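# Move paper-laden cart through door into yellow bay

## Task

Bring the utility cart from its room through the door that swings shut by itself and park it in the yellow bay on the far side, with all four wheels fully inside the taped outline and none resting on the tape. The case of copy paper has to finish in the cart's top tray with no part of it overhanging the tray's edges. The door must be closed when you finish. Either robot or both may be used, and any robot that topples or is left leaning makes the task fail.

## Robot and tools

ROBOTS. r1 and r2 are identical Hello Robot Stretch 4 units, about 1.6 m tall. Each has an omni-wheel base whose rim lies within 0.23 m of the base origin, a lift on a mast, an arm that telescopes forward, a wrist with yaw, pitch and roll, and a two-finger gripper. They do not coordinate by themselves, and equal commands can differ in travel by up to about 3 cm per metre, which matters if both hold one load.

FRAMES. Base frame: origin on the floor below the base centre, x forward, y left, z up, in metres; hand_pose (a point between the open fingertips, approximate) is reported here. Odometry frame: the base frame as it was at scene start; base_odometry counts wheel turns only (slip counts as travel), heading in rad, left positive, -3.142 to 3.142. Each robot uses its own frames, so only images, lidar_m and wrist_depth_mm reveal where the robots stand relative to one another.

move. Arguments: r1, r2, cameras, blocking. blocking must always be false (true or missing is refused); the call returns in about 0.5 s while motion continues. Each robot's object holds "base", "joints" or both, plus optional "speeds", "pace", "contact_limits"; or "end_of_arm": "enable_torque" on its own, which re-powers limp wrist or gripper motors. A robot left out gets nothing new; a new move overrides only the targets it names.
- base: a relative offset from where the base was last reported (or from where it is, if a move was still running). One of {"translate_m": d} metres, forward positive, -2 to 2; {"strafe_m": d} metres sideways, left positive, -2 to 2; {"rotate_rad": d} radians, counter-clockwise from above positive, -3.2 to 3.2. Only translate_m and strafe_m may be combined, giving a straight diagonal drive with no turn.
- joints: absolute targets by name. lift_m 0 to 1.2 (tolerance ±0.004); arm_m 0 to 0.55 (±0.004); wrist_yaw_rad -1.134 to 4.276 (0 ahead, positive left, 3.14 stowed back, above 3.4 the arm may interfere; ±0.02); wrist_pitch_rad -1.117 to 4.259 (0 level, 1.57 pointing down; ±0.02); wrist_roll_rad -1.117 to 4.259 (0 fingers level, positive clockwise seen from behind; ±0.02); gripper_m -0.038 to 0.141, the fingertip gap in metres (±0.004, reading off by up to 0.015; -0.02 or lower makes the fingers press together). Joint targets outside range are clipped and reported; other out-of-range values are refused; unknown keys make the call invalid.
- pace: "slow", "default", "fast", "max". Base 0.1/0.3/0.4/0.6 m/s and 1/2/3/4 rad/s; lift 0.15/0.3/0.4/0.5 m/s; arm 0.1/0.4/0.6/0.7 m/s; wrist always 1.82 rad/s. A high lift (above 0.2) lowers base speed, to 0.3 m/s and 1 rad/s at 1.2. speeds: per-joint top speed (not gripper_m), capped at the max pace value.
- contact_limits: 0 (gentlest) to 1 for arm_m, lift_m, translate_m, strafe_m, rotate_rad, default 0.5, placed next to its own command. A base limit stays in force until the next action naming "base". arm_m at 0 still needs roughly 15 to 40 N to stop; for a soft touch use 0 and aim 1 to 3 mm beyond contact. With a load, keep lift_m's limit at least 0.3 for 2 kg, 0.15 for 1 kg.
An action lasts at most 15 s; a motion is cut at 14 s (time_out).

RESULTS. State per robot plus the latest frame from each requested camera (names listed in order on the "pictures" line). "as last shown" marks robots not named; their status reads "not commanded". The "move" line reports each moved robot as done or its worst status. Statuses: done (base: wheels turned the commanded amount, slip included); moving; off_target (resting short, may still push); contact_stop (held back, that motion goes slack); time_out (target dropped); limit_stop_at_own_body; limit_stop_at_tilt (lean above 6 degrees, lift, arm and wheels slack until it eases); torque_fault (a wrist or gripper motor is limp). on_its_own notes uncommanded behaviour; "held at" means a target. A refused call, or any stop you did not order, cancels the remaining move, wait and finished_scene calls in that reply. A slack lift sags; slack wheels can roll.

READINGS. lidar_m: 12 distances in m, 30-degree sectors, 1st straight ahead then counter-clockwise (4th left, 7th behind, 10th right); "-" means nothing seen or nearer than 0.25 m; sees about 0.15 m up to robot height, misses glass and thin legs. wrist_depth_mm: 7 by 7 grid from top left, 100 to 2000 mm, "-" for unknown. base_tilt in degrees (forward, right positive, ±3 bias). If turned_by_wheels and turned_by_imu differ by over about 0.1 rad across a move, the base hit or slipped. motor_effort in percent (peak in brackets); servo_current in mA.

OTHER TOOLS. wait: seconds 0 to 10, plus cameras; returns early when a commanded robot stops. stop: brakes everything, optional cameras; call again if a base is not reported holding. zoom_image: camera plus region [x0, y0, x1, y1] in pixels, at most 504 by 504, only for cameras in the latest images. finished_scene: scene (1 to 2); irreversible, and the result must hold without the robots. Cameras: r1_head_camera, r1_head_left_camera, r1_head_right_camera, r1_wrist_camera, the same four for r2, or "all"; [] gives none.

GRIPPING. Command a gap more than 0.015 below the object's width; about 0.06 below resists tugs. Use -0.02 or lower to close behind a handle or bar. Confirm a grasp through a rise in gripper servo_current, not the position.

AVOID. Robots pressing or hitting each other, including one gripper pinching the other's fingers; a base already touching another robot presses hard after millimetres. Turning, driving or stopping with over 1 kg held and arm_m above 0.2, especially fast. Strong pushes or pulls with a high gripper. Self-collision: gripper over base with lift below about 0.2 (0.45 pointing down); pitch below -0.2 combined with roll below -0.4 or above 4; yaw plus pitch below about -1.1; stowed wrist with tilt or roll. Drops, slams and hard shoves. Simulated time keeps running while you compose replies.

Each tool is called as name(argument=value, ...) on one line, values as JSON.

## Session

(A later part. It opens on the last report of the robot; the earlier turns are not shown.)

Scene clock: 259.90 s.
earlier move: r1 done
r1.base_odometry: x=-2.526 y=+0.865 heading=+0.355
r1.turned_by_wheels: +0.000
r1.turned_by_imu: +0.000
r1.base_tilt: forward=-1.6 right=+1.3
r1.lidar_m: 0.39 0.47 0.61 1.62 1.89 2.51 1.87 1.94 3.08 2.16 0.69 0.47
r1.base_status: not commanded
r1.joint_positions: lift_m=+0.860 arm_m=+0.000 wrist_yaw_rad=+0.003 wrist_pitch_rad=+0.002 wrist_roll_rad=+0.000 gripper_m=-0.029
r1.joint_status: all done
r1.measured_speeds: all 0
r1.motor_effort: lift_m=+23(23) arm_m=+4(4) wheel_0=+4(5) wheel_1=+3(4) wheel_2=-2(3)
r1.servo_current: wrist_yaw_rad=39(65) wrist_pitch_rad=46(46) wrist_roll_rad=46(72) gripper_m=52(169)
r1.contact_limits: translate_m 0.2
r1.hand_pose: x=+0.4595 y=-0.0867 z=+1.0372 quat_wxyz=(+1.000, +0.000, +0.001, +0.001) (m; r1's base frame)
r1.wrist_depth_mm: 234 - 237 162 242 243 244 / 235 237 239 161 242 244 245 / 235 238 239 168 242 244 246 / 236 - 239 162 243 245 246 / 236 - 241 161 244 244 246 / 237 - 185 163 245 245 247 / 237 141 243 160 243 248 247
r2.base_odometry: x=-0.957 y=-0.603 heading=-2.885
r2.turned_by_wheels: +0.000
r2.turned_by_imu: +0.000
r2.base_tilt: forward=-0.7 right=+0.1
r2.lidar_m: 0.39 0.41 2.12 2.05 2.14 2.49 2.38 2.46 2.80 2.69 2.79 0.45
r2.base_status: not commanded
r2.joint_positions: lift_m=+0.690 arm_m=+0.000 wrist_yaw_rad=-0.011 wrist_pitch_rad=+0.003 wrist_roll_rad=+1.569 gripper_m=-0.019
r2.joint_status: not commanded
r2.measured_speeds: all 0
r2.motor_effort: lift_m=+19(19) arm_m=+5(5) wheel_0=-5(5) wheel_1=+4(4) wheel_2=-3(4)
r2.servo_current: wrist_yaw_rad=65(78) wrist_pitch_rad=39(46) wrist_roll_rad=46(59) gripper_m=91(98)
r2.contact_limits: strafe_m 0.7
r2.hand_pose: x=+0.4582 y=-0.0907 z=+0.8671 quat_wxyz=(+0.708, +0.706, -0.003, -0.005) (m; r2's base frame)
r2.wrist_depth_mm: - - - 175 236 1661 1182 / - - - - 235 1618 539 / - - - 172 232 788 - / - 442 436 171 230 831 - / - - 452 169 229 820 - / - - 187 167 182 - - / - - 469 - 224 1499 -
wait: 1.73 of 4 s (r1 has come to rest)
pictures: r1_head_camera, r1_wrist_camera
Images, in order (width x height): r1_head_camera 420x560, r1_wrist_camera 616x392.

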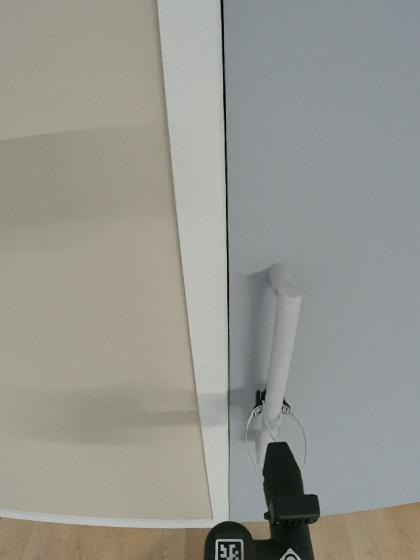

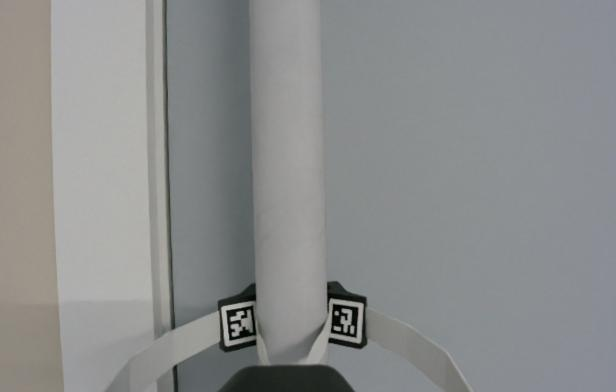

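move(r1={"base":{"translate_m":-0.204,"strafe_m":-0.048},"pace":"slow","contact_limits":{"translate_m":0.7}}, blocking=false, cameras=[])

wait(seconds=5, cameras=["r1_wrist_camera","r1_head_camera"])

Scene clock: 273.90 s.
move: r1 moving
r1.base_odometry: x=-2.536 y=+0.858 heading=+0.356
r1.turned_by_wheels: +0.001
r1.turned_by_imu: +0.000
r1.base_tilt: forward=-1.5 right=+1.3
r1.lidar_m: 0.40 0.47 0.64 1.61 1.88 2.51 1.86 1.95 3.05 2.22 0.68 0.48
r1.base_status: translate_m moving; strafe_m moving
r1.joint_positions: lift_m=+0.860 arm_m=+0.000 wrist_yaw_rad=+0.006 wrist_pitch_rad=+0.002 wrist_roll_rad=+0.000 gripper_m=-0.029
r1.joint_status: not commanded
r1.measured_speeds: translate_m=-0.048 strafe_m=-0.013 rotate_rad=+0.002 lift_m=+0.000 arm_m=+0.000 wrist_yaw_rad=+0.005 wrist_pitch_rad=+0.000 wrist_roll_rad=+0.000
r1.motor_effort: lift_m=+23(23) arm_m=-5(5) wheel_0=-6(6) wheel_1=-8(8) wheel_2=+19(19)
r1.servo_current: wrist_yaw_rad=59(59) wrist_pitch_rad=39(46) wrist_roll_rad=39(52) gripper_m=52(59)
r1.contact_limits: translate_m 0.7
r1.hand_pose: x=+0.4599 y=-0.0857 z=+1.0372 quat_wxyz=(+1.000, +0.000, +0.001, +0.003) (m; r1's base frame)
r1.wrist_depth_mm: 243 - 245 167 247 247 248 / 243 - 245 166 247 248 247 / 244 - 245 167 248 248 248 / 245 - 247 166 248 249 250 / 245 - 246 168 249 249 250 / 246 - 188 169 249 249 251 / 246 140 247 166 249 249 251
r2: as last shown
r2.lidar_m: 0.38 0.40 2.16 2.05 2.15 2.49 2.36 2.49 2.80 2.67 2.80 0.44
r2.motor_effort: lift_m=+19(19) arm_m=+5(5) wheel_0=-5(6) wheel_1=+3(4) wheel_2=-3(3)
r2.servo_current: wrist_yaw_rad=65(85) wrist_pitch_rad=46(46) wrist_roll_rad=39(59) gripper_m=85(91)
r2.contact_limits: strafe_m 0.7
r2.wrist_depth_mm: - - - 175 237 1708 1205 / - - - - 235 1576 539 / - - - 173 232 788 - / - 445 439 171 230 820 - / - - 452 169 228 831 - / - - 187 167 182 - - / - - 469 - 224 1499 -
pictures: none
No camera images: "cameras" was empty.

Scene clock: 276.77 s.
earlier move: r1 done
r1.base_odometry: x=-2.700 y=+0.749 heading=+0.356
r1.turned_by_wheels: +0.000
r1.turned_by_imu: +0.001
r1.base_tilt: forward=-1.5 right=+1.3
r1.lidar_m: 0.40 0.67 0.93 1.86 1.93 2.58 1.67 1.69 3.02 2.86 0.90 0.51
r1.base_status: done
r1.joint_positions: lift_m=+0.860 arm_m=+0.000 wrist_yaw_rad=+0.010 wrist_pitch_rad=+0.002 wrist_roll_rad=+0.000 gripper_m=-0.029
r1.joint_status: not commanded
r1.measured_speeds: all 0
r1.motor_effort: lift_m=+23(23) arm_m=-5(5) wheel_0=-3(8) wheel_1=-4(11) wheel_2=+15(20)
r1.servo_current: wrist_yaw_rad=59(85) wrist_pitch_rad=39(52) wrist_roll_rad=46(78) gripper_m=59(65)
r1.contact_limits: translate_m 0.7
r1.hand_pose: x=+0.4602 y=-0.0846 z=+1.0372 quat_wxyz=(+1.000, +0.000, +0.001, +0.005) (m; r1's base frame)
r1.wrist_depth_mm: 436 430 234 165 262 276 286 / 433 436 236 165 260 276 290 / 439 436 236 165 262 277 293 / 439 442 236 166 262 278 291 / 442 436 236 167 264 276 291 / 439 442 184 167 262 277 293 / 439 233 235 165 257 281 293
r2.base_odometry: x=-0.957 y=-0.603 heading=-2.885
r2.turned_by_wheels: +0.000
r2.turned_by_imu: +0.000
r2.base_tilt: forward=-0.6 right=+0.1
r2.lidar_m: 0.39 0.42 2.14 2.03 2.15 2.51 2.38 2.50 2.79 2.68 2.81 0.42
r2.base_status: not commanded
r2.joint_positions: lift_m=+0.690 arm_m=+0.000 wrist_yaw_rad=-0.011 wrist_pitch_rad=+0.003 wrist_roll_rad=+1.569 gripper_m=-0.019
r2.joint_status: not commanded
r2.measured_speeds: all 0
r2.motor_effort: lift_m=+19(20) arm_m=+5(5) wheel_0=-5(6) wheel_1=+3(4) wheel_2=-3(4)
r2.servo_current: wrist_yaw_rad=59(85) wrist_pitch_rad=39(52) wrist_roll_rad=46(59) gripper_m=85(98)
r2.contact_limits: strafe_m 0.7
r2.hand_pose: x=+0.4582 y=-0.0907 z=+0.8671 quat_wxyz=(+0.708, +0.706, -0.003, -0.005) (m; r2's base frame)
r2.wrist_depth_mm: - - - 176 236 1756 1160 / - - - - 235 1618 535 / - - - 172 233 778 - / - 442 442 171 230 820 - / - - 449 169 229 831 - / - - 187 167 182 - - / - - 469 - 224 1537 -
wait: 2.87 of 5 s (r1 has come to rest)
pictures: r1_head_camera, r1_wrist_camera
Images, in order (width x height): r1_head_camera 420x560, r1_wrist_camera 616x392.

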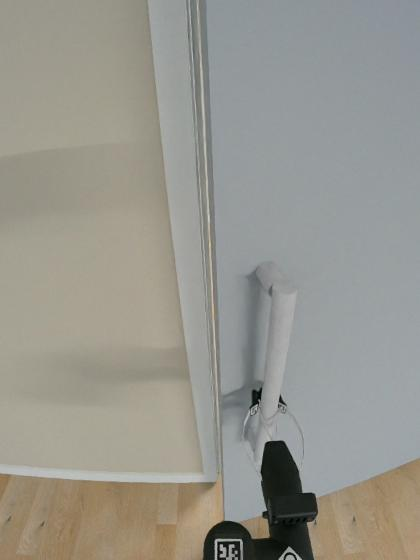

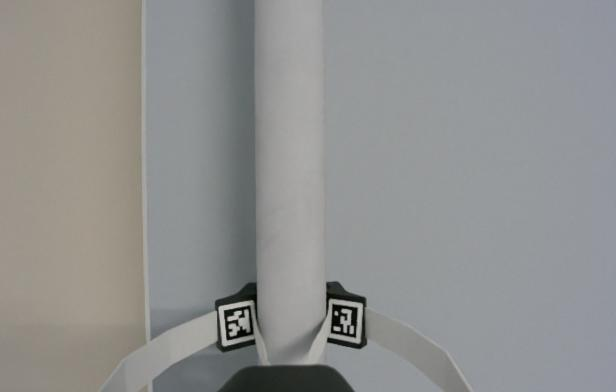

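Works beautifully. Continue the arc.

move(r1={"base":{"translate_m":-0.185,"strafe_m":-0.099},"pace":"slow","contact_limits":{"translate_m":0.7}}, blocking=false, cameras=[])

wait(seconds=5, cameras=[])

move(r1={"base":{"translate_m":-0.154,"strafe_m":-0.144},"pace":"slow","contact_limits":{"translate_m":0.7}}, blocking=false, cameras=[])

wait(seconds=5, cameras=["r1_wrist_camera","r1_head_camera","r2_head_camera"])

Scene clock: 284.57 s.
move: r1 moving
r1.base_odometry: x=-2.709 y=+0.738 heading=+0.357
r1.turned_by_wheels: +0.001
r1.turned_by_imu: +0.001
r1.base_tilt: forward=-1.5 right=+1.3
r1.lidar_m: 0.39 0.70 0.90 1.86 1.92 2.60 1.66 1.70 3.04 2.85 0.89 0.50
r1.base_status: translate_m moving; strafe_m moving
r1.joint_positions: lift_m=+0.860 arm_m=+0.000 wrist_yaw_rad=+0.010 wrist_pitch_rad=+0.002 wrist_roll_rad=+0.000 gripper_m=-0.029
r1.joint_status: not commanded
r1.measured_speeds: translate_m=-0.049 strafe_m=-0.026 rotate_rad=+0.003 lift_m=+0.000 arm_m=+0.000 wrist_yaw_rad=+0.000 wrist_pitch_rad=+0.000 wrist_roll_rad=+0.000
r1.motor_effort: lift_m=+23(23) arm_m=-5(5) wheel_0=+0(5) wheel_1=-6(10) wheel_2=+21(21)
r1.servo_current: wrist_yaw_rad=52(85) wrist_pitch_rad=39(46) wrist_roll_rad=59(59) gripper_m=52(65)
r1.contact_limits: translate_m 0.7
r1.hand_pose: x=+0.4602 y=-0.0846 z=+1.0372 quat_wxyz=(+1.000, +0.000, +0.001, +0.005) (m; r1's base frame)
r1.wrist_depth_mm: 449 445 234 166 262 279 290 / 445 449 236 165 262 277 294 / 449 445 235 167 264 279 294 / 452 445 236 166 263 277 294 / 449 449 236 167 263 279 293 / - 230 185 167 263 281 294 / - 136 236 165 258 283 297
r2: as last shown
r2.base_tilt: forward=-0.7 right=+0.1
r2.lidar_m: 0.38 0.42 2.15 2.04 2.15 2.47 2.36 2.52 2.79 2.68 2.81 0.43
r2.motor_effort: lift_m=+19(19) arm_m=+5(5) wheel_0=-5(5) wheel_1=+3(4) wheel_2=-3(3)
r2.servo_current: wrist_yaw_rad=78(85) wrist_pitch_rad=39(52) wrist_roll_rad=39(52) gripper_m=91(91)
r2.contact_limits: strafe_m 0.7
r2.wrist_depth_mm: - - - 175 236 1708 1182 / - - - - 235 1618 539 / - - - 172 232 788 - / - 442 439 171 230 809 - / - - 449 169 228 809 - / - - 187 167 182 - - / - - 473 - 224 1537 -
pictures: none
No camera images: "cameras" was empty.

Scene clock: 287.33 s.
earlier move: r1 done
r1.base_odometry: x=-2.838 y=+0.592 heading=+0.357
r1.turned_by_wheels: +0.001
r1.turned_by_imu: +0.003
r1.base_tilt: forward=-1.5 right=+1.2
r1.lidar_m: 0.40 0.87 1.19 1.96 2.02 2.73 1.47 1.53 2.94 2.76 1.25 0.57
r1.base_status: done
r1.joint_positions: lift_m=+0.860 arm_m=+0.000 wrist_yaw_rad=+0.016 wrist_pitch_rad=+0.002 wrist_roll_rad=+0.000 gripper_m=-0.029
r1.joint_status: not commanded
r1.measured_speeds: all 0
r1.motor_effort: lift_m=+23(23) arm_m=-5(5) wheel_0=+7(10) wheel_1=-3(10) wheel_2=+17(22)
r1.servo_current: wrist_yaw_rad=98(111) wrist_pitch_rad=46(52) wrist_roll_rad=52(65) gripper_m=59(65)
r1.contact_limits: translate_m 0.7
r1.hand_pose: x=+0.4608 y=-0.0828 z=+1.0372 quat_wxyz=(+1.000, +0.000, +0.001, +0.008) (m; r1's base frame)
r1.wrist_depth_mm: - 219 227 263 287 322 362 / - 216 228 263 287 320 359 / - 219 230 262 286 320 359 / - 219 231 263 285 322 362 / - 220 229 169 286 320 357 / - 220 180 177 285 320 357 / - 147 230 167 146 327 359
r2.base_odometry: x=-0.957 y=-0.603 heading=-2.885
r2.turned_by_wheels: +0.000
r2.turned_by_imu: +0.000
r2.base_tilt: forward=-0.7 right=+0.1
r2.lidar_m: 0.37 0.40 2.16 2.03 2.14 2.49 2.37 2.51 2.78 2.68 2.80 0.43
r2.base_status: not commanded
r2.joint_positions: lift_m=+0.690 arm_m=+0.000 wrist_yaw_rad=-0.011 wrist_pitch_rad=+0.003 wrist_roll_rad=+1.569 gripper_m=-0.019
r2.joint_status: not commanded
r2.measured_speeds: all 0
r2.motor_effort: lift_m=+19(19) arm_m=+5(5) wheel_0=-5(6) wheel_1=+4(4) wheel_2=-3(4)
r2.servo_current: wrist_yaw_rad=65(85) wrist_pitch_rad=39(52) wrist_roll_rad=46(65) gripper_m=91(91)
r2.contact_limits: strafe_m 0.7
r2.hand_pose: x=+0.4582 y=-0.0907 z=+0.8671 quat_wxyz=(+0.708, +0.706, -0.003, -0.005) (m; r2's base frame)
r2.wrist_depth_mm: - - - 176 236 1661 1182 / - - - - 235 1618 535 / - - - 173 233 788 - / - 442 439 171 230 831 - / - - 445 169 229 820 - / - - 187 167 182 - - / - - 473 - 224 1537 -
wait: 2.77 of 5 s (r1 has come to rest)
pictures: none
No camera images: "cameras" was empty.

Scene clock: 287.83 s.
move: r1 moving
r1.base_odometry: x=-2.844 y=+0.580 heading=+0.360
r1.turned_by_wheels: +0.002
r1.turned_by_imu: +0.003
r1.base_tilt: forward=-1.6 right=+1.2
r1.lidar_m: 0.39 0.87 1.18 1.96 2.04 2.72 1.47 1.49 2.90 2.75 1.25 0.54
r1.base_status: translate_m moving; strafe_m moving
r1.joint_positions: lift_m=+0.860 arm_m=+0.000 wrist_yaw_rad=+0.016 wrist_pitch_rad=+0.002 wrist_roll_rad=+0.000 gripper_m=-0.029
r1.joint_status: not commanded
r1.measured_speeds: translate_m=-0.037 strafe_m=-0.035 rotate_rad=+0.001 lift_m=+0.000 arm_m=+0.000 wrist_yaw_rad=+0.006 wrist_pitch_rad=+0.000 wrist_roll_rad=+0.000
r1.motor_effort: lift_m=+23(23) arm_m=-5(5) wheel_0=+15(17) wheel_1=-6(8) wheel_2=+20(21)
r1.servo_current: wrist_yaw_rad=91(104) wrist_pitch_rad=46(52) wrist_roll_rad=39(65) gripper_m=59(65)
r1.contact_limits: translate_m 0.7
r1.hand_pose: x=+0.4608 y=-0.0827 z=+1.0372 quat_wxyz=(+1.000, +0.000, +0.001, +0.008) (m; r1's base frame)
r1.wrist_depth_mm: - 220 227 264 289 324 362 / - 216 227 262 287 322 362 / - 219 228 262 287 322 364 / - 219 229 263 287 322 362 / - 219 231 264 286 320 362 / - 219 181 169 286 324 362 / - 147 229 169 146 329 364
r2: as last shown
r2.lidar_m: 0.38 0.41 2.14 2.04 2.15 2.49 2.39 2.49 2.78 2.68 2.81 0.42
r2.motor_effort: lift_m=+19(19) arm_m=+5(5) wheel_0=-5(5) wheel_1=+4(4) wheel_2=-3(3)
r2.servo_current: wrist_yaw_rad=78(78) wrist_pitch_rad=39(52) wrist_roll_rad=52(52) gripper_m=78(91)
r2.contact_limits: strafe_m 0.7
r2.wrist_depth_mm: - - - 175 236 1661 1182 / - - - - 236 1618 539 / - - - 172 232 798 - / - 442 439 171 231 831 - / - - 452 170 229 820 - / - - 187 167 182 - - / - - 473 - 224 1537 -
pictures: none
No camera images: "cameras" was empty.

Scene clock: 292.07 s.
earlier move: r1 done
r1.base_odometry: x=-2.932 y=+0.403 heading=+0.359
r1.turned_by_wheels: +0.000
r1.turned_by_imu: +0.220
r1.base_tilt: forward=-1.6 right=+1.2
r1.lidar_m: 0.39 1.02 1.63 2.09 2.36 1.39 1.37 3.25 2.64 2.17 0.99 0.50
r1.base_status: done
r1.joint_positions: lift_m=+0.860 arm_m=+0.000 wrist_yaw_rad=+0.026 wrist_pitch_rad=+0.002 wrist_roll_rad=+0.000 gripper_m=-0.029
r1.joint_status: not commanded
r1.measured_speeds: all 0
r1.on_its_own: wrist_yaw_rad is at rest, and its servo_current (169 mA) is outside its rest range (0 to 104 mA)
r1.motor_effort: lift_m=+23(23) arm_m=-4(5) wheel_0=+11(25) wheel_1=+1(8) wheel_2=+13(24)
r1.servo_current: wrist_yaw_rad=169(176) wrist_pitch_rad=39(52) wrist_roll_rad=52(72) gripper_m=59(72)
r1.contact_limits: translate_m 0.7
r1.hand_pose: x=+0.4615 y=-0.0799 z=+1.0372 quat_wxyz=(+1.000, +0.000, +0.001, +0.013) (m; r1's base frame)
r1.wrist_depth_mm: - 226 230 253 267 286 300 / - 226 232 253 268 285 300 / - 227 231 253 267 286 304 / - 226 231 254 267 285 300 / - 228 232 254 267 287 303 / - 226 180 168 267 286 301 / - 149 231 168 146 289 307
r2.base_odometry: x=-0.957 y=-0.603 heading=-2.885
r2.turned_by_wheels: +0.000
r2.turned_by_imu: +0.001
r2.base_tilt: forward=-0.7 right=+0.1
r2.lidar_m: 0.38 0.38 2.13 2.03 2.15 2.48 2.37 2.50 2.81 2.66 2.79 0.42
r2.base_status: not commanded
r2.joint_positions: lift_m=+0.690 arm_m=+0.000 wrist_yaw_rad=-0.011 wrist_pitch_rad=+0.003 wrist_roll_rad=+1.569 gripper_m=-0.019
r2.joint_status: not commanded
r2.measured_speeds: all 0
r2.motor_effort: lift_m=+19(20) arm_m=+5(5) wheel_0=-5(6) wheel_1=+3(4) wheel_2=-3(4)
r2.servo_current: wrist_yaw_rad=65(78) wrist_pitch_rad=46(52) wrist_roll_rad=52(65) gripper_m=78(98)
r2.contact_limits: strafe_m 0.7
r2.hand_pose: x=+0.4582 y=-0.0907 z=+0.8671 quat_wxyz=(+0.708, +0.706, -0.003, -0.005) (m; r2's base frame)
r2.wrist_depth_mm: - - - 176 237 1708 1205 / - - - - 235 1618 539 / - - - 172 233 788 - / - 442 439 171 230 831 - / - - 452 169 229 809 - / - - 186 167 182 - - / - - 473 - 225 1537 -
wait: 4.23 of 5 s (r1 has come to rest)
pictures: r1_head_camera, r1_wrist_camera, r2_head_camera
Images, in order (width x height): r1_head_camera 420x560, r1_wrist_camera 616x392, r2_head_camera 420x560.

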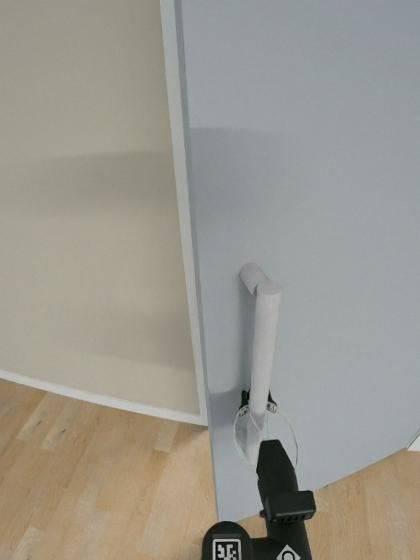

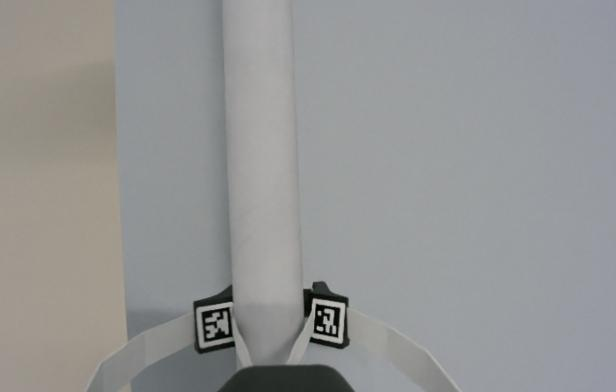

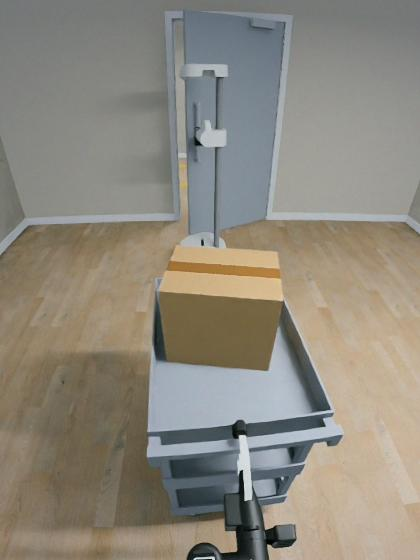

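move(r1={"base":{"translate_m":-0.227,"strafe_m":-0.2},"joints":{"wrist_yaw_rad":0.3},"speeds":{"wrist_yaw_rad":0.1},"pace":"slow","contact_limits":{"translate_m":0.7}}, blocking=false, cameras=[])

wait(seconds=5, cameras=["r1_wrist_camera","r1_head_camera"])

Scene clock: 325.77 s.
move: r1 moving
r1.base_odometry: x=-2.938 y=+0.391 heading=+0.362
r1.turned_by_wheels: +0.002
r1.turned_by_imu: +0.002
r1.base_tilt: forward=-1.6 right=+1.3
r1.lidar_m: 0.39 1.02 1.68 2.10 2.36 1.41 1.39 3.20 2.64 2.18 1.00 0.53
r1.base_status: translate_m moving; strafe_m moving
r1.joint_positions: lift_m=+0.860 arm_m=+0.000 wrist_yaw_rad=+0.059 wrist_pitch_rad=+0.002 wrist_roll_rad=+0.000 gripper_m=-0.029
r1.joint_status: wrist_yaw_rad moving
r1.measured_speeds: translate_m=-0.039 strafe_m=-0.035 rotate_rad=+0.001 lift_m=+0.000 arm_m=+0.000 wrist_yaw_rad=+0.097 wrist_pitch_rad=+0.000 wrist_roll_rad=+0.000
r1.motor_effort: lift_m=+23(23) arm_m=-4(4) wheel_0=+13(16) wheel_1=-8(8) wheel_2=+21(21)
r1.servo_current: wrist_yaw_rad=52(156) wrist_pitch_rad=46(46) wrist_roll_rad=59(65) gripper_m=59(65)
r1.contact_limits: translate_m 0.7
r1.hand_pose: x=+0.4639 y=-0.0703 z=+1.0372 quat_wxyz=(+1.000, +0.000, +0.001, +0.029) (m; r1's base frame)
r1.wrist_depth_mm: - 227 232 251 264 281 293 / - 229 230 250 264 279 293 / - 229 234 252 264 278 293 / - 229 234 251 266 281 294 / - 227 234 253 265 279 296 / - 229 182 175 264 279 298 / - 145 235 172 147 283 296
r2: as last shown
r2.lidar_m: 0.39 0.39 2.13 2.04 2.12 2.50 2.37 2.49 2.78 2.67 2.78 0.44
r2.motor_effort: lift_m=+19(19) arm_m=+5(5) wheel_0=-5(6) wheel_1=+3(4) wheel_2=-3(3)
r2.servo_current: wrist_yaw_rad=59(72) wrist_pitch_rad=52(52) wrist_roll_rad=59(59) gripper_m=91(91)
r2.contact_limits: strafe_m 0.7
r2.wrist_depth_mm: - - - 175 236 1708 1160 / - - - - 235 1576 539 / - - - 173 231 809 - / - 442 442 171 230 831 - / - - 449 169 228 820 - / - - 187 167 182 - - / - - 473 - 224 1499 -
pictures: none
No camera images: "cameras" was empty.

Scene clock: 329.53 s.
earlier move: r1 done
r1.base_odometry: x=-3.073 y=+0.136 heading=+0.362
r1.turned_by_wheels: +0.000
r1.turned_by_imu: +0.018
r1.base_tilt: forward=-1.6 right=+1.2
r1.lidar_m: 0.35 0.45 2.04 2.32 2.64 1.22 1.22 2.90 2.41 2.39 1.32 0.64
r1.base_status: done
r1.joint_positions: lift_m=+0.860 arm_m=+0.000 wrist_yaw_rad=+0.315 wrist_pitch_rad=+0.002 wrist_roll_rad=+0.000 gripper_m=-0.029
r1.joint_status: all done
r1.measured_speeds: all 0
r1.motor_effort: lift_m=+23(23) arm_m=-4(4) wheel_0=+16(21) wheel_1=-1(8) wheel_2=+14(21)
r1.servo_current: wrist_yaw_rad=72(156) wrist_pitch_rad=39(52) wrist_roll_rad=46(65) gripper_m=59(65)
r1.contact_limits: translate_m 0.7
r1.hand_pose: x=+0.4722 y=+0.0062 z=+1.0372 quat_wxyz=(+0.988, +0.000, +0.001, +0.157) (m; r1's base frame)
r1.wrist_depth_mm: - 228 233 248 260 276 286 / - 230 233 173 263 274 289 / - 230 235 251 262 278 290 / - 229 235 251 262 276 290 / - 230 235 252 262 276 291 / - 232 182 168 263 278 291 / - 148 236 168 146 279 291
r2.base_odometry: x=-0.957 y=-0.603 heading=-2.885
r2.turned_by_wheels: +0.000
r2.turned_by_imu: +0.001
r2.base_tilt: forward=-0.7 right=+0.1
r2.lidar_m: 0.39 0.38 2.16 2.05 2.14 2.50 2.38 2.51 2.78 2.67 2.80 0.44
r2.base_status: not commanded
r2.joint_positions: lift_m=+0.690 arm_m=+0.000 wrist_yaw_rad=-0.011 wrist_pitch_rad=+0.003 wrist_roll_rad=+1.569 gripper_m=-0.019
r2.joint_status: not commanded
r2.measured_speeds: all 0
r2.motor_effort: lift_m=+19(20) arm_m=+5(5) wheel_0=-5(6) wheel_1=+3(4) wheel_2=-3(3)
r2.servo_current: wrist_yaw_rad=72(85) wrist_pitch_rad=39(52) wrist_roll_rad=46(65) gripper_m=91(98)
r2.contact_limits: strafe_m 0.7
r2.hand_pose: x=+0.4582 y=-0.0907 z=+0.8671 quat_wxyz=(+0.708, +0.706, -0.003, -0.005) (m; r2's base frame)
r2.wrist_depth_mm: - - - 175 237 1708 1182 / - - - - 234 1576 539 / - - - 172 233 778 - / - 442 439 171 229 831 - / - - 452 169 228 820 - / - - 187 167 182 - - / - - 469 - 225 1499 -
wait: 3.77 of 5 s (r1 has come to rest)
pictures: r1_head_camera, r1_wrist_camera
Images, in order (width x height): r1_head_camera 420x560, r1_wrist_camera 616x392.

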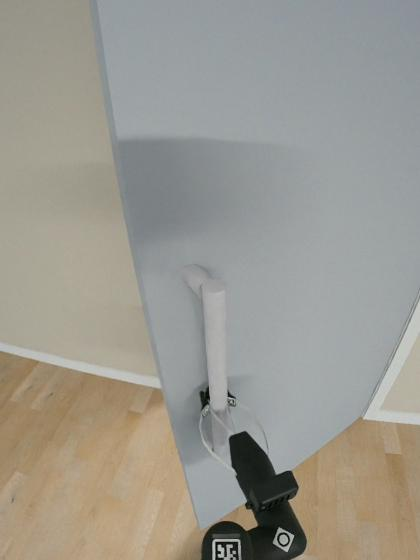

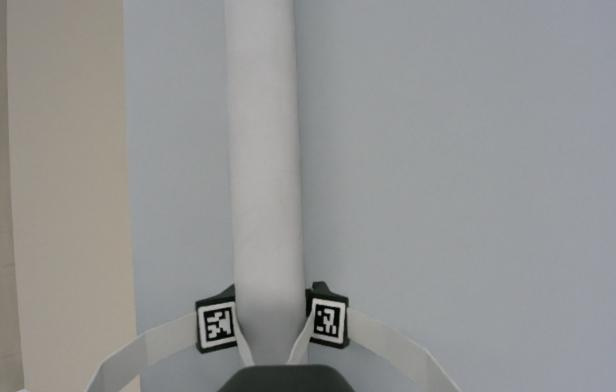

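Excellent. Steps B, C, D.

move(r1={"base":{"translate_m":-0.156,"strafe_m":-0.257},"joints":{"wrist_yaw_rad":0.6},"speeds":{"wrist_yaw_rad":0.1},"pace":"slow","contact_limits":{"translate_m":0.7}}, blocking=false, cameras=[])

wait(seconds=5, cameras=["r1_wrist_camera"])

move(r1={"base":{"translate_m":-0.074,"strafe_m":-0.293},"joints":{"wrist_yaw_rad":0.9},"speeds":{"wrist_yaw_rad":0.1},"pace":"slow","contact_limits":{"translate_m":0.7}}, blocking=false, cameras=[])

wait(seconds=5, cameras=["r1_wrist_camera","r1_head_camera","r2_head_camera"])

Scene clock: 337.60 s.
move: r1 moving
r1.base_odometry: x=-3.075 y=+0.124 heading=+0.364
r1.turned_by_wheels: +0.002
r1.turned_by_imu: +0.002
r1.base_tilt: forward=-1.5 right=+1.2
r1.lidar_m: 0.39 0.44 2.06 2.34 2.66 1.23 1.20 2.88 2.41 2.39 1.33 0.63
r1.base_status: translate_m moving; strafe_m moving
r1.joint_positions: lift_m=+0.860 arm_m=+0.000 wrist_yaw_rad=+0.356 wrist_pitch_rad=+0.002 wrist_roll_rad=+0.000 gripper_m=-0.029
r1.joint_status: wrist_yaw_rad moving
r1.measured_speeds: translate_m=-0.025 strafe_m=-0.042 rotate_rad=+0.000 lift_m=+0.000 arm_m=+0.000 wrist_yaw_rad=+0.101 wrist_pitch_rad=+0.000 wrist_roll_rad=+0.000
r1.motor_effort: lift_m=+23(23) arm_m=-3(4) wheel_0=+17(18) wheel_1=-5(7) wheel_2=+14(18)
r1.servo_current: wrist_yaw_rad=98(98) wrist_pitch_rad=46(52) wrist_roll_rad=39(59) gripper_m=59(59)
r1.contact_limits: translate_m 0.7
r1.hand_pose: x=+0.4717 y=+0.0187 z=+1.0372 quat_wxyz=(+0.984, +0.000, +0.001, +0.177) (m; r1's base frame)
r1.wrist_depth_mm: - 231 236 248 257 270 282 / - 231 236 250 259 271 279 / - 234 236 251 258 270 279 / - 233 237 167 259 271 282 / - 232 236 172 259 271 282 / - 232 182 172 259 272 282 / - 142 236 166 158 274 283
r2: as last shown
r2.turned_by_imu: +0.000
r2.lidar_m: 0.37 0.40 2.12 2.05 2.14 2.48 2.38 2.50 2.82 2.68 2.77 0.43
r2.motor_effort: lift_m=+19(19) arm_m=+4(5) wheel_0=-5(5) wheel_1=+4(4) wheel_2=-3(3)
r2.servo_current: wrist_yaw_rad=65(85) wrist_pitch_rad=46(46) wrist_roll_rad=52(59) gripper_m=85(91)
r2.contact_limits: strafe_m 0.7
r2.wrist_depth_mm: - - - 176 236 1708 1182 / - - - - 235 1618 539 / - - - 172 232 798 - / - 442 436 171 230 842 - / - - 445 169 229 820 - / - - 186 167 182 - - / - - 473 - 224 1537 -
pictures: none
No camera images: "cameras" was empty.

Scene clock: 341.40 s.
earlier move: r1 done
r1.base_odometry: x=-3.127 y=-0.159 heading=+0.365
r1.turned_by_wheels: +0.001
r1.turned_by_imu: +0.009
r1.base_tilt: forward=-1.6 right=+1.2
r1.lidar_m: 0.38 0.38 2.25 2.62 2.95 1.16 - 2.53 2.14 2.13 1.41 0.86
r1.base_status: done
r1.joint_positions: lift_m=+0.860 arm_m=+0.000 wrist_yaw_rad=+0.619 wrist_pitch_rad=+0.002 wrist_roll_rad=+0.000 gripper_m=-0.029
r1.joint_status: all done
r1.measured_speeds: all 0
r1.on_its_own: wrist_yaw_rad is at rest, and its servo_current (111 mA) is outside its rest range (0 to 104 mA)
r1.motor_effort: lift_m=+23(23) arm_m=+4(4) wheel_0=+21(25) wheel_1=+2(8) wheel_2=+11(18)
r1.servo_current: wrist_yaw_rad=111(137) wrist_pitch_rad=39(52) wrist_roll_rad=39(72) gripper_m=52(65)
r1.contact_limits: translate_m 0.7
r1.hand_pose: x=+0.4565 y=+0.0961 z=+1.0372 quat_wxyz=(+0.952, +0.000, +0.001, +0.305) (m; r1's base frame)
r1.wrist_depth_mm: - 233 160 246 254 263 270 / - 234 162 247 256 264 270 / - 233 162 248 255 264 272 / - 235 162 247 256 265 271 / - 236 163 248 255 264 272 / - 236 174 180 254 266 272 / - 158 167 178 155 266 272
r2.base_odometry: x=-0.957 y=-0.603 heading=-2.885
r2.turned_by_wheels: +0.000
r2.turned_by_imu: +0.001
r2.base_tilt: forward=-0.7 right=+0.1
r2.lidar_m: 0.38 0.42 2.16 2.03 2.16 2.49 2.39 2.51 2.79 2.68 2.82 0.42
r2.base_status: not commanded
r2.joint_positions: lift_m=+0.690 arm_m=+0.000 wrist_yaw_rad=-0.011 wrist_pitch_rad=+0.003 wrist_roll_rad=+1.569 gripper_m=-0.019
r2.joint_status: not commanded
r2.measured_speeds: all 0
r2.motor_effort: lift_m=+19(20) arm_m=+5(5) wheel_0=-5(6) wheel_1=+3(4) wheel_2=-3(3)
r2.servo_current: wrist_yaw_rad=72(85) wrist_pitch_rad=46(52) wrist_roll_rad=46(65) gripper_m=85(98)
r2.contact_limits: strafe_m 0.7
r2.hand_pose: x=+0.4582 y=-0.0907 z=+0.8671 quat_wxyz=(+0.708, +0.706, -0.003, -0.005) (m; r2's base frame)
r2.wrist_depth_mm: - - - 176 236 1756 1182 / - - - 174 235 1618 539 / - - - 172 232 - - / - 445 439 171 230 820 - / - - 449 169 229 831 - / - - 186 167 182 - - / - - 473 - 224 1537 -
wait: 3.80 of 5 s (r1 has come to rest)
pictures: r1_wrist_camera
Images, in order (width x height): r1_wrist_camera 616x392.

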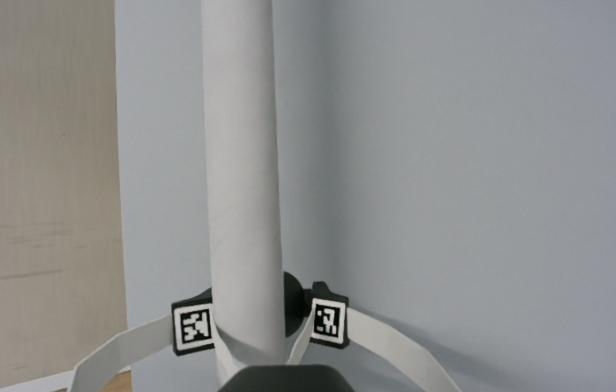

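Scene clock: 341.90 s.
move: r1 moving
r1.base_odometry: x=-3.126 y=-0.172 heading=+0.367
r1.turned_by_wheels: +0.003
r1.turned_by_imu: +0.003
r1.base_tilt: forward=-1.6 right=+1.2
r1.lidar_m: 0.38 0.38 2.27 2.62 2.98 1.16 - 2.51 2.12 2.11 1.41 0.89
r1.base_status: translate_m moving; strafe_m moving
r1.joint_positions: lift_m=+0.860 arm_m=+0.000 wrist_yaw_rad=+0.661 wrist_pitch_rad=+0.002 wrist_roll_rad=+0.000 gripper_m=-0.029
r1.joint_status: wrist_yaw_rad moving
r1.measured_speeds: translate_m=-0.012 strafe_m=-0.049 rotate_rad=+0.002 lift_m=+0.000 arm_m=+0.000 wrist_yaw_rad=+0.099 wrist_pitch_rad=+0.000 wrist_roll_rad=+0.000
r1.motor_effort: lift_m=+23(23) arm_m=+4(4) wheel_0=+23(25) wheel_1=-2(6) wheel_2=+12(15)
r1.servo_current: wrist_yaw_rad=72(124) wrist_pitch_rad=39(46) wrist_roll_rad=52(52) gripper_m=59(65)
r1.contact_limits: translate_m 0.7
r1.hand_pose: x=+0.4522 y=+0.1080 z=+1.0372 quat_wxyz=(+0.946, +0.000, +0.001, +0.325) (m; r1's base frame)
r1.wrist_depth_mm: - 235 161 245 251 258 263 / - 236 165 245 252 257 262 / - 236 236 247 252 257 264 / - - 167 246 252 257 264 / - - 170 247 251 258 265 / - - 176 181 253 260 266 / - 155 237 178 155 260 266
r2: as last shown
r2.turned_by_imu: +0.000
r2.lidar_m: 0.39 0.42 2.17 2.04 2.12 2.49 2.38 2.48 2.79 2.68 2.82 0.42
r2.motor_effort: lift_m=+19(19) arm_m=+4(5) wheel_0=-5(6) wheel_1=+3(4) wheel_2=-3(3)
r2.servo_current: wrist_yaw_rad=65(78) wrist_pitch_rad=39(46) wrist_roll_rad=46(59) gripper_m=91(91)
r2.contact_limits: strafe_m 0.7
r2.wrist_depth_mm: - - - 176 236 1661 1160 / - - - 174 234 1576 539 / - - - 172 233 - - / - 445 439 171 229 831 - / - - 445 169 229 831 - / - - 187 167 182 - - / - - 469 - 224 1576 -
pictures: none
No camera images: "cameras" was empty.

Scene clock: 345.67 s.
earlier move: r1 off_target
r1.base_odometry: x=-3.092 y=-0.459 heading=+0.368
r1.turned_by_wheels: +0.001
r1.turned_by_imu: +0.025
r1.base_tilt: forward=-1.6 right=+1.2
r1.lidar_m: 0.53 0.35 2.36 2.90 1.33 1.26 3.81 2.18 1.83 1.84 1.41 1.18
r1.base_status: done
r1.joint_positions: lift_m=+0.860 arm_m=+0.000 wrist_yaw_rad=+0.926 wrist_pitch_rad=+0.002 wrist_roll_rad=+0.000 gripper_m=-0.029
r1.joint_status: wrist_yaw_rad off_target (ended at +0.926, target +0.900)
r1.measured_speeds: all 0
r1.on_its_own: wrist_yaw_rad is at rest, and its servo_current (163 mA) is outside its rest range (0 to 104 mA)
r1.motor_effort: lift_m=+23(23) arm_m=+4(4) wheel_0=+27(33) wheel_1=+7(9) wheel_2=+7(15)
r1.servo_current: wrist_yaw_rad=163(189) wrist_pitch_rad=39(59) wrist_roll_rad=59(72) gripper_m=59(65)
r1.contact_limits: translate_m 0.7
r1.hand_pose: x=+0.4141 y=+0.1779 z=+1.0372 quat_wxyz=(+0.895, +0.000, +0.001, +0.447) (m; r1's base frame)
r1.wrist_depth_mm: - 233 157 239 241 245 249 / - 234 157 239 243 246 248 / - 235 158 240 243 246 249 / - 235 157 239 244 247 249 / - 236 159 241 243 248 251 / - 235 158 205 244 247 250 / - 169 159 240 146 248 250
r2.base_odometry: x=-0.957 y=-0.603 heading=-2.885
r2.turned_by_wheels: +0.000
r2.turned_by_imu: +0.001
r2.base_tilt: forward=-0.6 right=+0.1
r2.lidar_m: 0.37 0.41 2.15 2.06 2.12 2.48 2.38 2.50 2.81 2.68 2.81 0.44
r2.base_status: not commanded
r2.joint_positions: lift_m=+0.690 arm_m=+0.000 wrist_yaw_rad=-0.011 wrist_pitch_rad=+0.003 wrist_roll_rad=+1.569 gripper_m=-0.019
r2.joint_status: not commanded
r2.measured_speeds: all 0
r2.motor_effort: lift_m=+19(20) arm_m=+5(5) wheel_0=-5(6) wheel_1=+3(4) wheel_2=-3(3)
r2.servo_current: wrist_yaw_rad=72(85) wrist_pitch_rad=46(52) wrist_roll_rad=39(72) gripper_m=91(98)
r2.contact_limits: strafe_m 0.7
r2.hand_pose: x=+0.4582 y=-0.0907 z=+0.8671 quat_wxyz=(+0.708, +0.706, -0.003, -0.005) (m; r2's base frame)
r2.wrist_depth_mm: - - - 175 236 1618 1182 / - - - - 235 1618 539 / - - - 172 233 798 - / - 445 439 171 230 831 - / - - 452 170 228 809 - / - - 187 167 182 - - / - - 473 - 224 1537 -
wait: 3.77 of 5 s (r1 has come to rest)
pictures: r1_head_camera, r1_wrist_camera, r2_head_camera
Images, in order (width x height): r1_head_camera 420x560, r1_wrist_camera 616x392, r2_head_camera 420x560.

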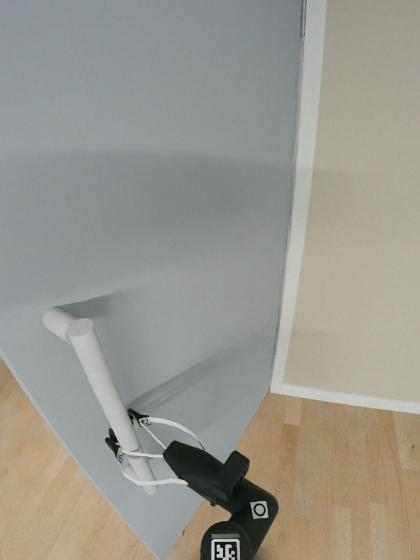

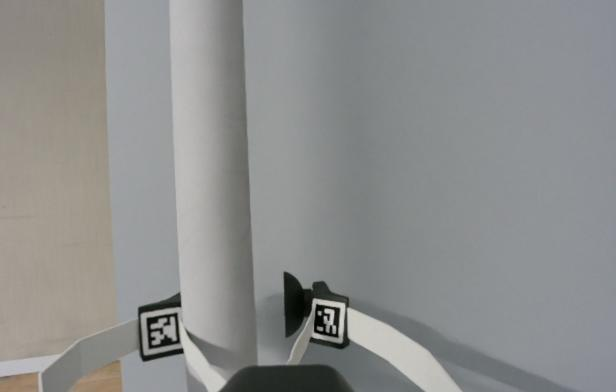

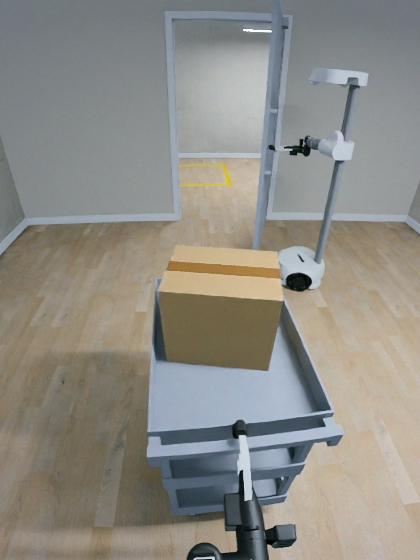

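move(r1={"base":{"translate_m":0.02,"strafe_m":-0.16},"joints":{"wrist_yaw_rad":1.08},"speeds":{"wrist_yaw_rad":0.1},"pace":"slow","contact_limits":{"translate_m":0.7}}, blocking=false, cameras=[])

wait(seconds=5, cameras=["r1_wrist_camera","r1_head_left_camera","r2_head_camera"])

Scene clock: 351.47 s.
move: r1 moving
r1.base_odometry: x=-3.085 y=-0.471 heading=+0.371
r1.turned_by_wheels: +0.003
r1.turned_by_imu: +0.003
r1.base_tilt: forward=-1.6 right=+1.2
r1.lidar_m: 0.54 0.35 2.34 2.91 1.31 1.27 3.76 2.16 1.81 1.80 1.38 1.19
r1.base_status: translate_m moving; strafe_m moving
r1.joint_positions: lift_m=+0.860 arm_m=+0.000 wrist_yaw_rad=+0.968 wrist_pitch_rad=+0.002 wrist_roll_rad=+0.000 gripper_m=-0.029
r1.joint_status: wrist_yaw_rad moving
r1.measured_speeds: translate_m=+0.006 strafe_m=-0.053 rotate_rad=+0.001 lift_m=+0.000 arm_m=+0.000 wrist_yaw_rad=+0.103 wrist_pitch_rad=+0.000 wrist_roll_rad=+0.000
r1.motor_effort: lift_m=+23(23) arm_m=+4(4) wheel_0=+30(31) wheel_1=+2(6) wheel_2=+2(5)
r1.servo_current: wrist_yaw_rad=143(143) wrist_pitch_rad=39(46) wrist_roll_rad=46(59) gripper_m=59(65)
r1.contact_limits: translate_m 0.7
r1.hand_pose: x=+0.4064 y=+0.1880 z=+1.0372 quat_wxyz=(+0.885, +0.000, +0.001, +0.465) (m; r1's base frame)
r1.wrist_depth_mm: - 236 159 238 238 240 241 / - 237 159 238 240 240 242 / - 237 163 238 240 242 243 / - 237 159 240 241 241 242 / - 237 160 239 240 241 243 / - 238 161 191 242 243 243 / - 171 160 240 146 243 244
r2: as last shown
r2.turned_by_imu: +0.000
r2.base_tilt: forward=-0.7 right=+0.1
r2.lidar_m: 0.39 0.38 2.15 2.02 2.13 2.48 2.39 2.50 2.80 2.68 2.80 0.44
r2.motor_effort: lift_m=+19(19) arm_m=+5(5) wheel_0=-5(5) wheel_1=+3(4) wheel_2=-3(3)
r2.servo_current: wrist_yaw_rad=65(78) wrist_pitch_rad=39(46) wrist_roll_rad=46(52) gripper_m=85(91)
r2.contact_limits: strafe_m 0.7
r2.wrist_depth_mm: - - - 175 236 1618 1182 / - - - - 234 1618 539 / - - - 172 233 788 - / - 442 439 171 230 831 - / - - 449 169 228 820 - / - - 187 168 182 - - / - - 469 - 224 1537 -
pictures: none
No camera images: "cameras" was empty.

Scene clock: 353.80 s.
earlier move: r1 off_target
r1.base_odometry: x=-3.015 y=-0.601 heading=+0.371
r1.turned_by_wheels: +0.000
r1.turned_by_imu: +0.096
r1.base_tilt: forward=-1.6 right=+1.2
r1.lidar_m: 0.54 0.31 0.42 3.04 1.35 1.59 3.06 1.89 1.68 1.68 1.27 1.14
r1.base_status: done
r1.joint_positions: lift_m=+0.860 arm_m=+0.000 wrist_yaw_rad=+1.105 wrist_pitch_rad=+0.002 wrist_roll_rad=+0.000 gripper_m=-0.029
r1.joint_status: wrist_yaw_rad off_target (ended at +1.104, target +1.080)
r1.measured_speeds: all 0
r1.on_its_own: wrist_yaw_rad is at rest, and its servo_current (150 mA) is outside its rest range (0 to 104 mA)
r1.motor_effort: lift_m=+23(23) arm_m=+4(4) wheel_0=+25(36) wheel_1=+8(11) wheel_2=+6(8)
r1.servo_current: wrist_yaw_rad=150(169) wrist_pitch_rad=33(52) wrist_roll_rad=26(59) gripper_m=59(65)
r1.contact_limits: translate_m 0.7
r1.hand_pose: x=+0.3786 y=+0.2183 z=+1.0372 quat_wxyz=(+0.851, -0.001, +0.001, +0.525) (m; r1's base frame)
r1.wrist_depth_mm: - - 162 234 227 220 216 / - - 161 235 228 221 216 / - - 164 235 229 223 216 / - - 160 236 229 223 218 / - - 161 236 230 223 218 / - - 163 183 229 224 219 / - 163 163 179 155 224 220
r2.base_odometry: x=-0.957 y=-0.603 heading=-2.885
r2.turned_by_wheels: +0.000
r2.turned_by_imu: +0.000
r2.base_tilt: forward=-0.7 right=+0.1
r2.lidar_m: 0.38 0.40 2.14 2.04 2.15 2.49 2.38 2.49 2.80 2.66 2.80 0.42
r2.base_status: not commanded
r2.joint_positions: lift_m=+0.690 arm_m=+0.000 wrist_yaw_rad=-0.011 wrist_pitch_rad=+0.003 wrist_roll_rad=+1.569 gripper_m=-0.019
r2.joint_status: not commanded
r2.measured_speeds: all 0
r2.motor_effort: lift_m=+19(19) arm_m=+5(5) wheel_0=-5(5) wheel_1=+4(4) wheel_2=-3(3)
r2.servo_current: wrist_yaw_rad=65(85) wrist_pitch_rad=39(46) wrist_roll_rad=39(65) gripper_m=98(98)
r2.contact_limits: strafe_m 0.7
r2.hand_pose: x=+0.4582 y=-0.0907 z=+0.8671 quat_wxyz=(+0.708, +0.706, -0.003, -0.005) (m; r2's base frame)
r2.wrist_depth_mm: - - - 175 236 1576 1182 / - - - 174 236 1618 535 / - - - 172 232 - - / - 442 442 171 230 831 - / - - 449 169 228 820 - / - - 187 168 182 - - / - - 469 - 224 1499 -
wait: 2.33 of 5 s (r1 has come to rest)
pictures: r1_head_left_camera, r1_wrist_camera, r2_head_camera
Images, in order (width x height): r1_head_left_camera 420x672, r1_wrist_camera 616x392, r2_head_camera 420x560.

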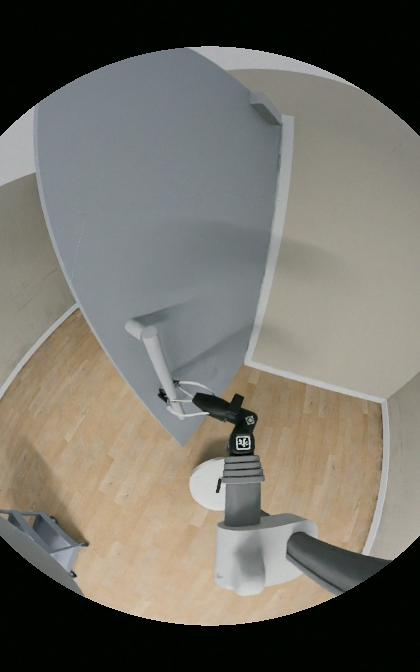

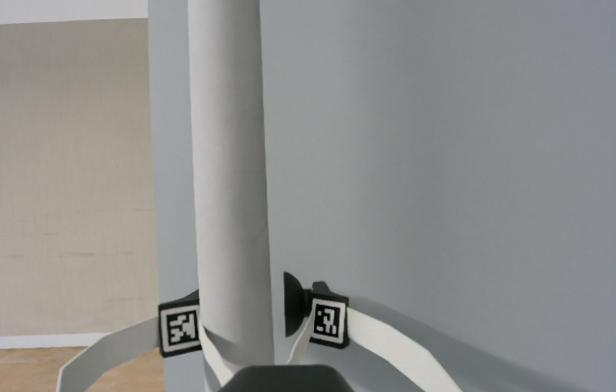

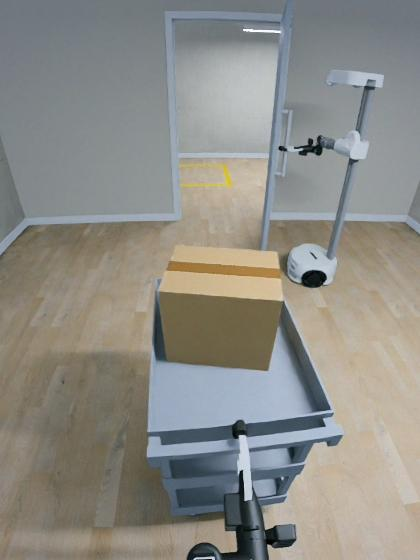

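move(r2={"base":{"translate_m":0.4,"strafe_m":0.0},"pace":"slow","contact_limits":{"translate_m":0.7}}, blocking=false, cameras=[])

wait(seconds=9, cameras=["r2_head_camera"])

Scene clock: 363.23 s.
move: r2 moving
r1.base_odometry: x=-3.015 y=-0.601 heading=+0.371
r1.turned_by_wheels: +0.000
r1.turned_by_imu: +0.000
r1.base_tilt: forward=-1.7 right=+1.2
r1.lidar_m: 0.54 0.31 0.41 3.07 1.33 1.59 3.09 1.89 1.67 1.71 1.28 1.15
r1.base_status: not commanded
r1.joint_positions: lift_m=+0.860 arm_m=+0.000 wrist_yaw_rad=+1.105 wrist_pitch_rad=+0.002 wrist_roll_rad=+0.000 gripper_m=-0.029
r1.joint_status: not commanded
r1.measured_speeds: all 0
r1.motor_effort: lift_m=+23(23) arm_m=+4(4) wheel_0=+24(25) wheel_1=+7(8) wheel_2=+6(6)
r1.servo_current: wrist_yaw_rad=156(176) wrist_pitch_rad=46(52) wrist_roll_rad=52(59) gripper_m=52(65)
r1.contact_limits: translate_m 0.7
r1.hand_pose: x=+0.3786 y=+0.2183 z=+1.0372 quat_wxyz=(+0.851, -0.001, +0.001, +0.525) (m; r1's base frame)
r1.wrist_depth_mm: - - 160 235 227 220 215 / - - 161 236 229 220 216 / - - 162 233 229 222 216 / - - 160 236 229 223 216 / - - 161 236 230 224 217 / - - 162 187 228 224 220 / - 158 163 177 155 223 220
r2.base_odometry: x=-0.969 y=-0.606 heading=-2.886
r2.turned_by_wheels: +0.000
r2.turned_by_imu: +0.000
r2.base_tilt: forward=-0.7 right=+0.1
r2.lidar_m: 0.38 0.40 2.14 2.01 2.13 2.50 2.39 2.48 2.77 2.66 2.80 0.40
r2.base_status: translate_m moving; strafe_m moving
r2.joint_positions: lift_m=+0.690 arm_m=+0.000 wrist_yaw_rad=-0.011 wrist_pitch_rad=+0.003 wrist_roll_rad=+1.569 gripper_m=-0.019
r2.joint_status: not commanded
r2.measured_speeds: translate_m=+0.048 strafe_m=+0.000 rotate_rad=+0.000 lift_m=+0.000 arm_m=+0.000 wrist_yaw_rad=+0.000 wrist_pitch_rad=+0.000 wrist_roll_rad=+0.000
r2.motor_effort: lift_m=+19(19) arm_m=+4(5) wheel_0=+2(5) wheel_1=+7(8) wheel_2=-17(18)
r2.servo_current: wrist_yaw_rad=65(78) wrist_pitch_rad=39(46) wrist_roll_rad=59(59) gripper_m=85(91)
r2.contact_limits: translate_m 0.7
r2.hand_pose: x=+0.4582 y=-0.0907 z=+0.8671 quat_wxyz=(+0.708, +0.706, -0.003, -0.005) (m; r2's base frame)
r2.wrist_depth_mm: - - - 176 238 1618 1182 / - - - 174 235 1618 512 / - - - 173 233 798 - / - 445 439 172 230 831 - / - - 449 169 229 820 - / - - 186 167 182 - - / - - 469 - 224 - -
pictures: none
No camera images: "cameras" was empty.

Scene clock: 368.00 s.
earlier move: r2 done
r1.base_odometry: x=-3.015 y=-0.601 heading=+0.371
r1.turned_by_wheels: +0.000
r1.turned_by_imu: +0.000
r1.base_tilt: forward=-1.6 right=+1.2
r1.lidar_m: 0.56 0.33 0.39 1.66 1.26 1.93 3.05 1.89 1.69 1.68 1.27 1.15
r1.base_status: not commanded
r1.joint_positions: lift_m=+0.860 arm_m=+0.000 wrist_yaw_rad=+1.105 wrist_pitch_rad=+0.002 wrist_roll_rad=+0.000 gripper_m=-0.029
r1.joint_status: not commanded
r1.measured_speeds: all 0
r1.on_its_own: wrist_yaw_rad is at rest, and its servo_current (163 mA) is outside its rest range (0 to 104 mA)
r1.motor_effort: lift_m=+23(23) arm_m=+4(4) wheel_0=+24(25) wheel_1=+8(8) wheel_2=+6(6)
r1.servo_current: wrist_yaw_rad=163(176) wrist_pitch_rad=46(52) wrist_roll_rad=52(65) gripper_m=65(65)
r1.contact_limits: translate_m 0.7
r1.hand_pose: x=+0.3786 y=+0.2183 z=+1.0372 quat_wxyz=(+0.851, -0.001, +0.001, +0.525) (m; r1's base frame)
r1.wrist_depth_mm: - - 160 235 227 220 216 / - - 162 234 228 222 217 / - - 162 235 229 222 216 / - - 159 236 229 222 216 / - - 160 236 230 224 217 / - - 161 187 229 224 219 / - 158 163 177 156 223 220
r2.base_odometry: x=-1.344 y=-0.704 heading=-2.885
r2.turned_by_wheels: +0.001
r2.turned_by_imu: +0.003
r2.base_tilt: forward=-0.7 right=+0.1
r2.lidar_m: 0.30 0.32 2.13 2.06 2.14 2.88 2.80 2.90 2.77 2.68 2.82 0.46
r2.base_status: done
r2.joint_positions: lift_m=+0.690 arm_m=+0.000 wrist_yaw_rad=+0.002 wrist_pitch_rad=+0.003 wrist_roll_rad=+1.569 gripper_m=-0.019
r2.joint_status: not commanded
r2.measured_speeds: all 0
r2.motor_effort: lift_m=+19(19) arm_m=+5(5) wheel_0=+8(13) wheel_1=+6(9) wheel_2=-5(18)
r2.servo_current: wrist_yaw_rad=52(78) wrist_pitch_rad=46(52) wrist_roll_rad=46(59) gripper_m=85(91)
r2.contact_limits: translate_m 0.7
r2.hand_pose: x=+0.4594 y=-0.0869 z=+0.8671 quat_wxyz=(+0.708, +0.706, +0.002, +0.000) (m; r2's base frame)
r2.wrist_depth_mm: - - - 277 - 1499 1182 / - - - 238 315 343 342 / - - - 217 282 1756 512 / - - - 199 260 1756 - / - - 452 185 241 788 - / - 439 189 167 181 - - / - - 418 - 213 - -
wait: 4.77 of 9 s (r2 has come to rest)
pictures: r2_head_camera
Images, in order (width x height): r2_head_camera 420x560.

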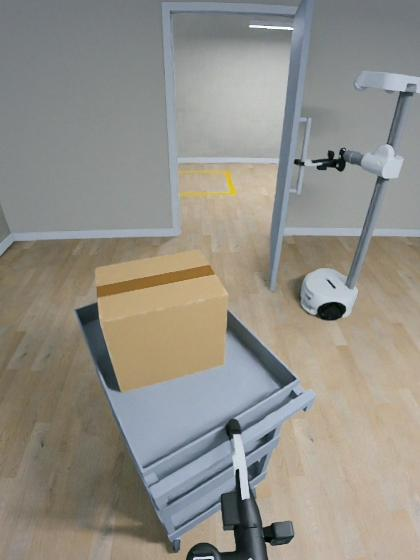

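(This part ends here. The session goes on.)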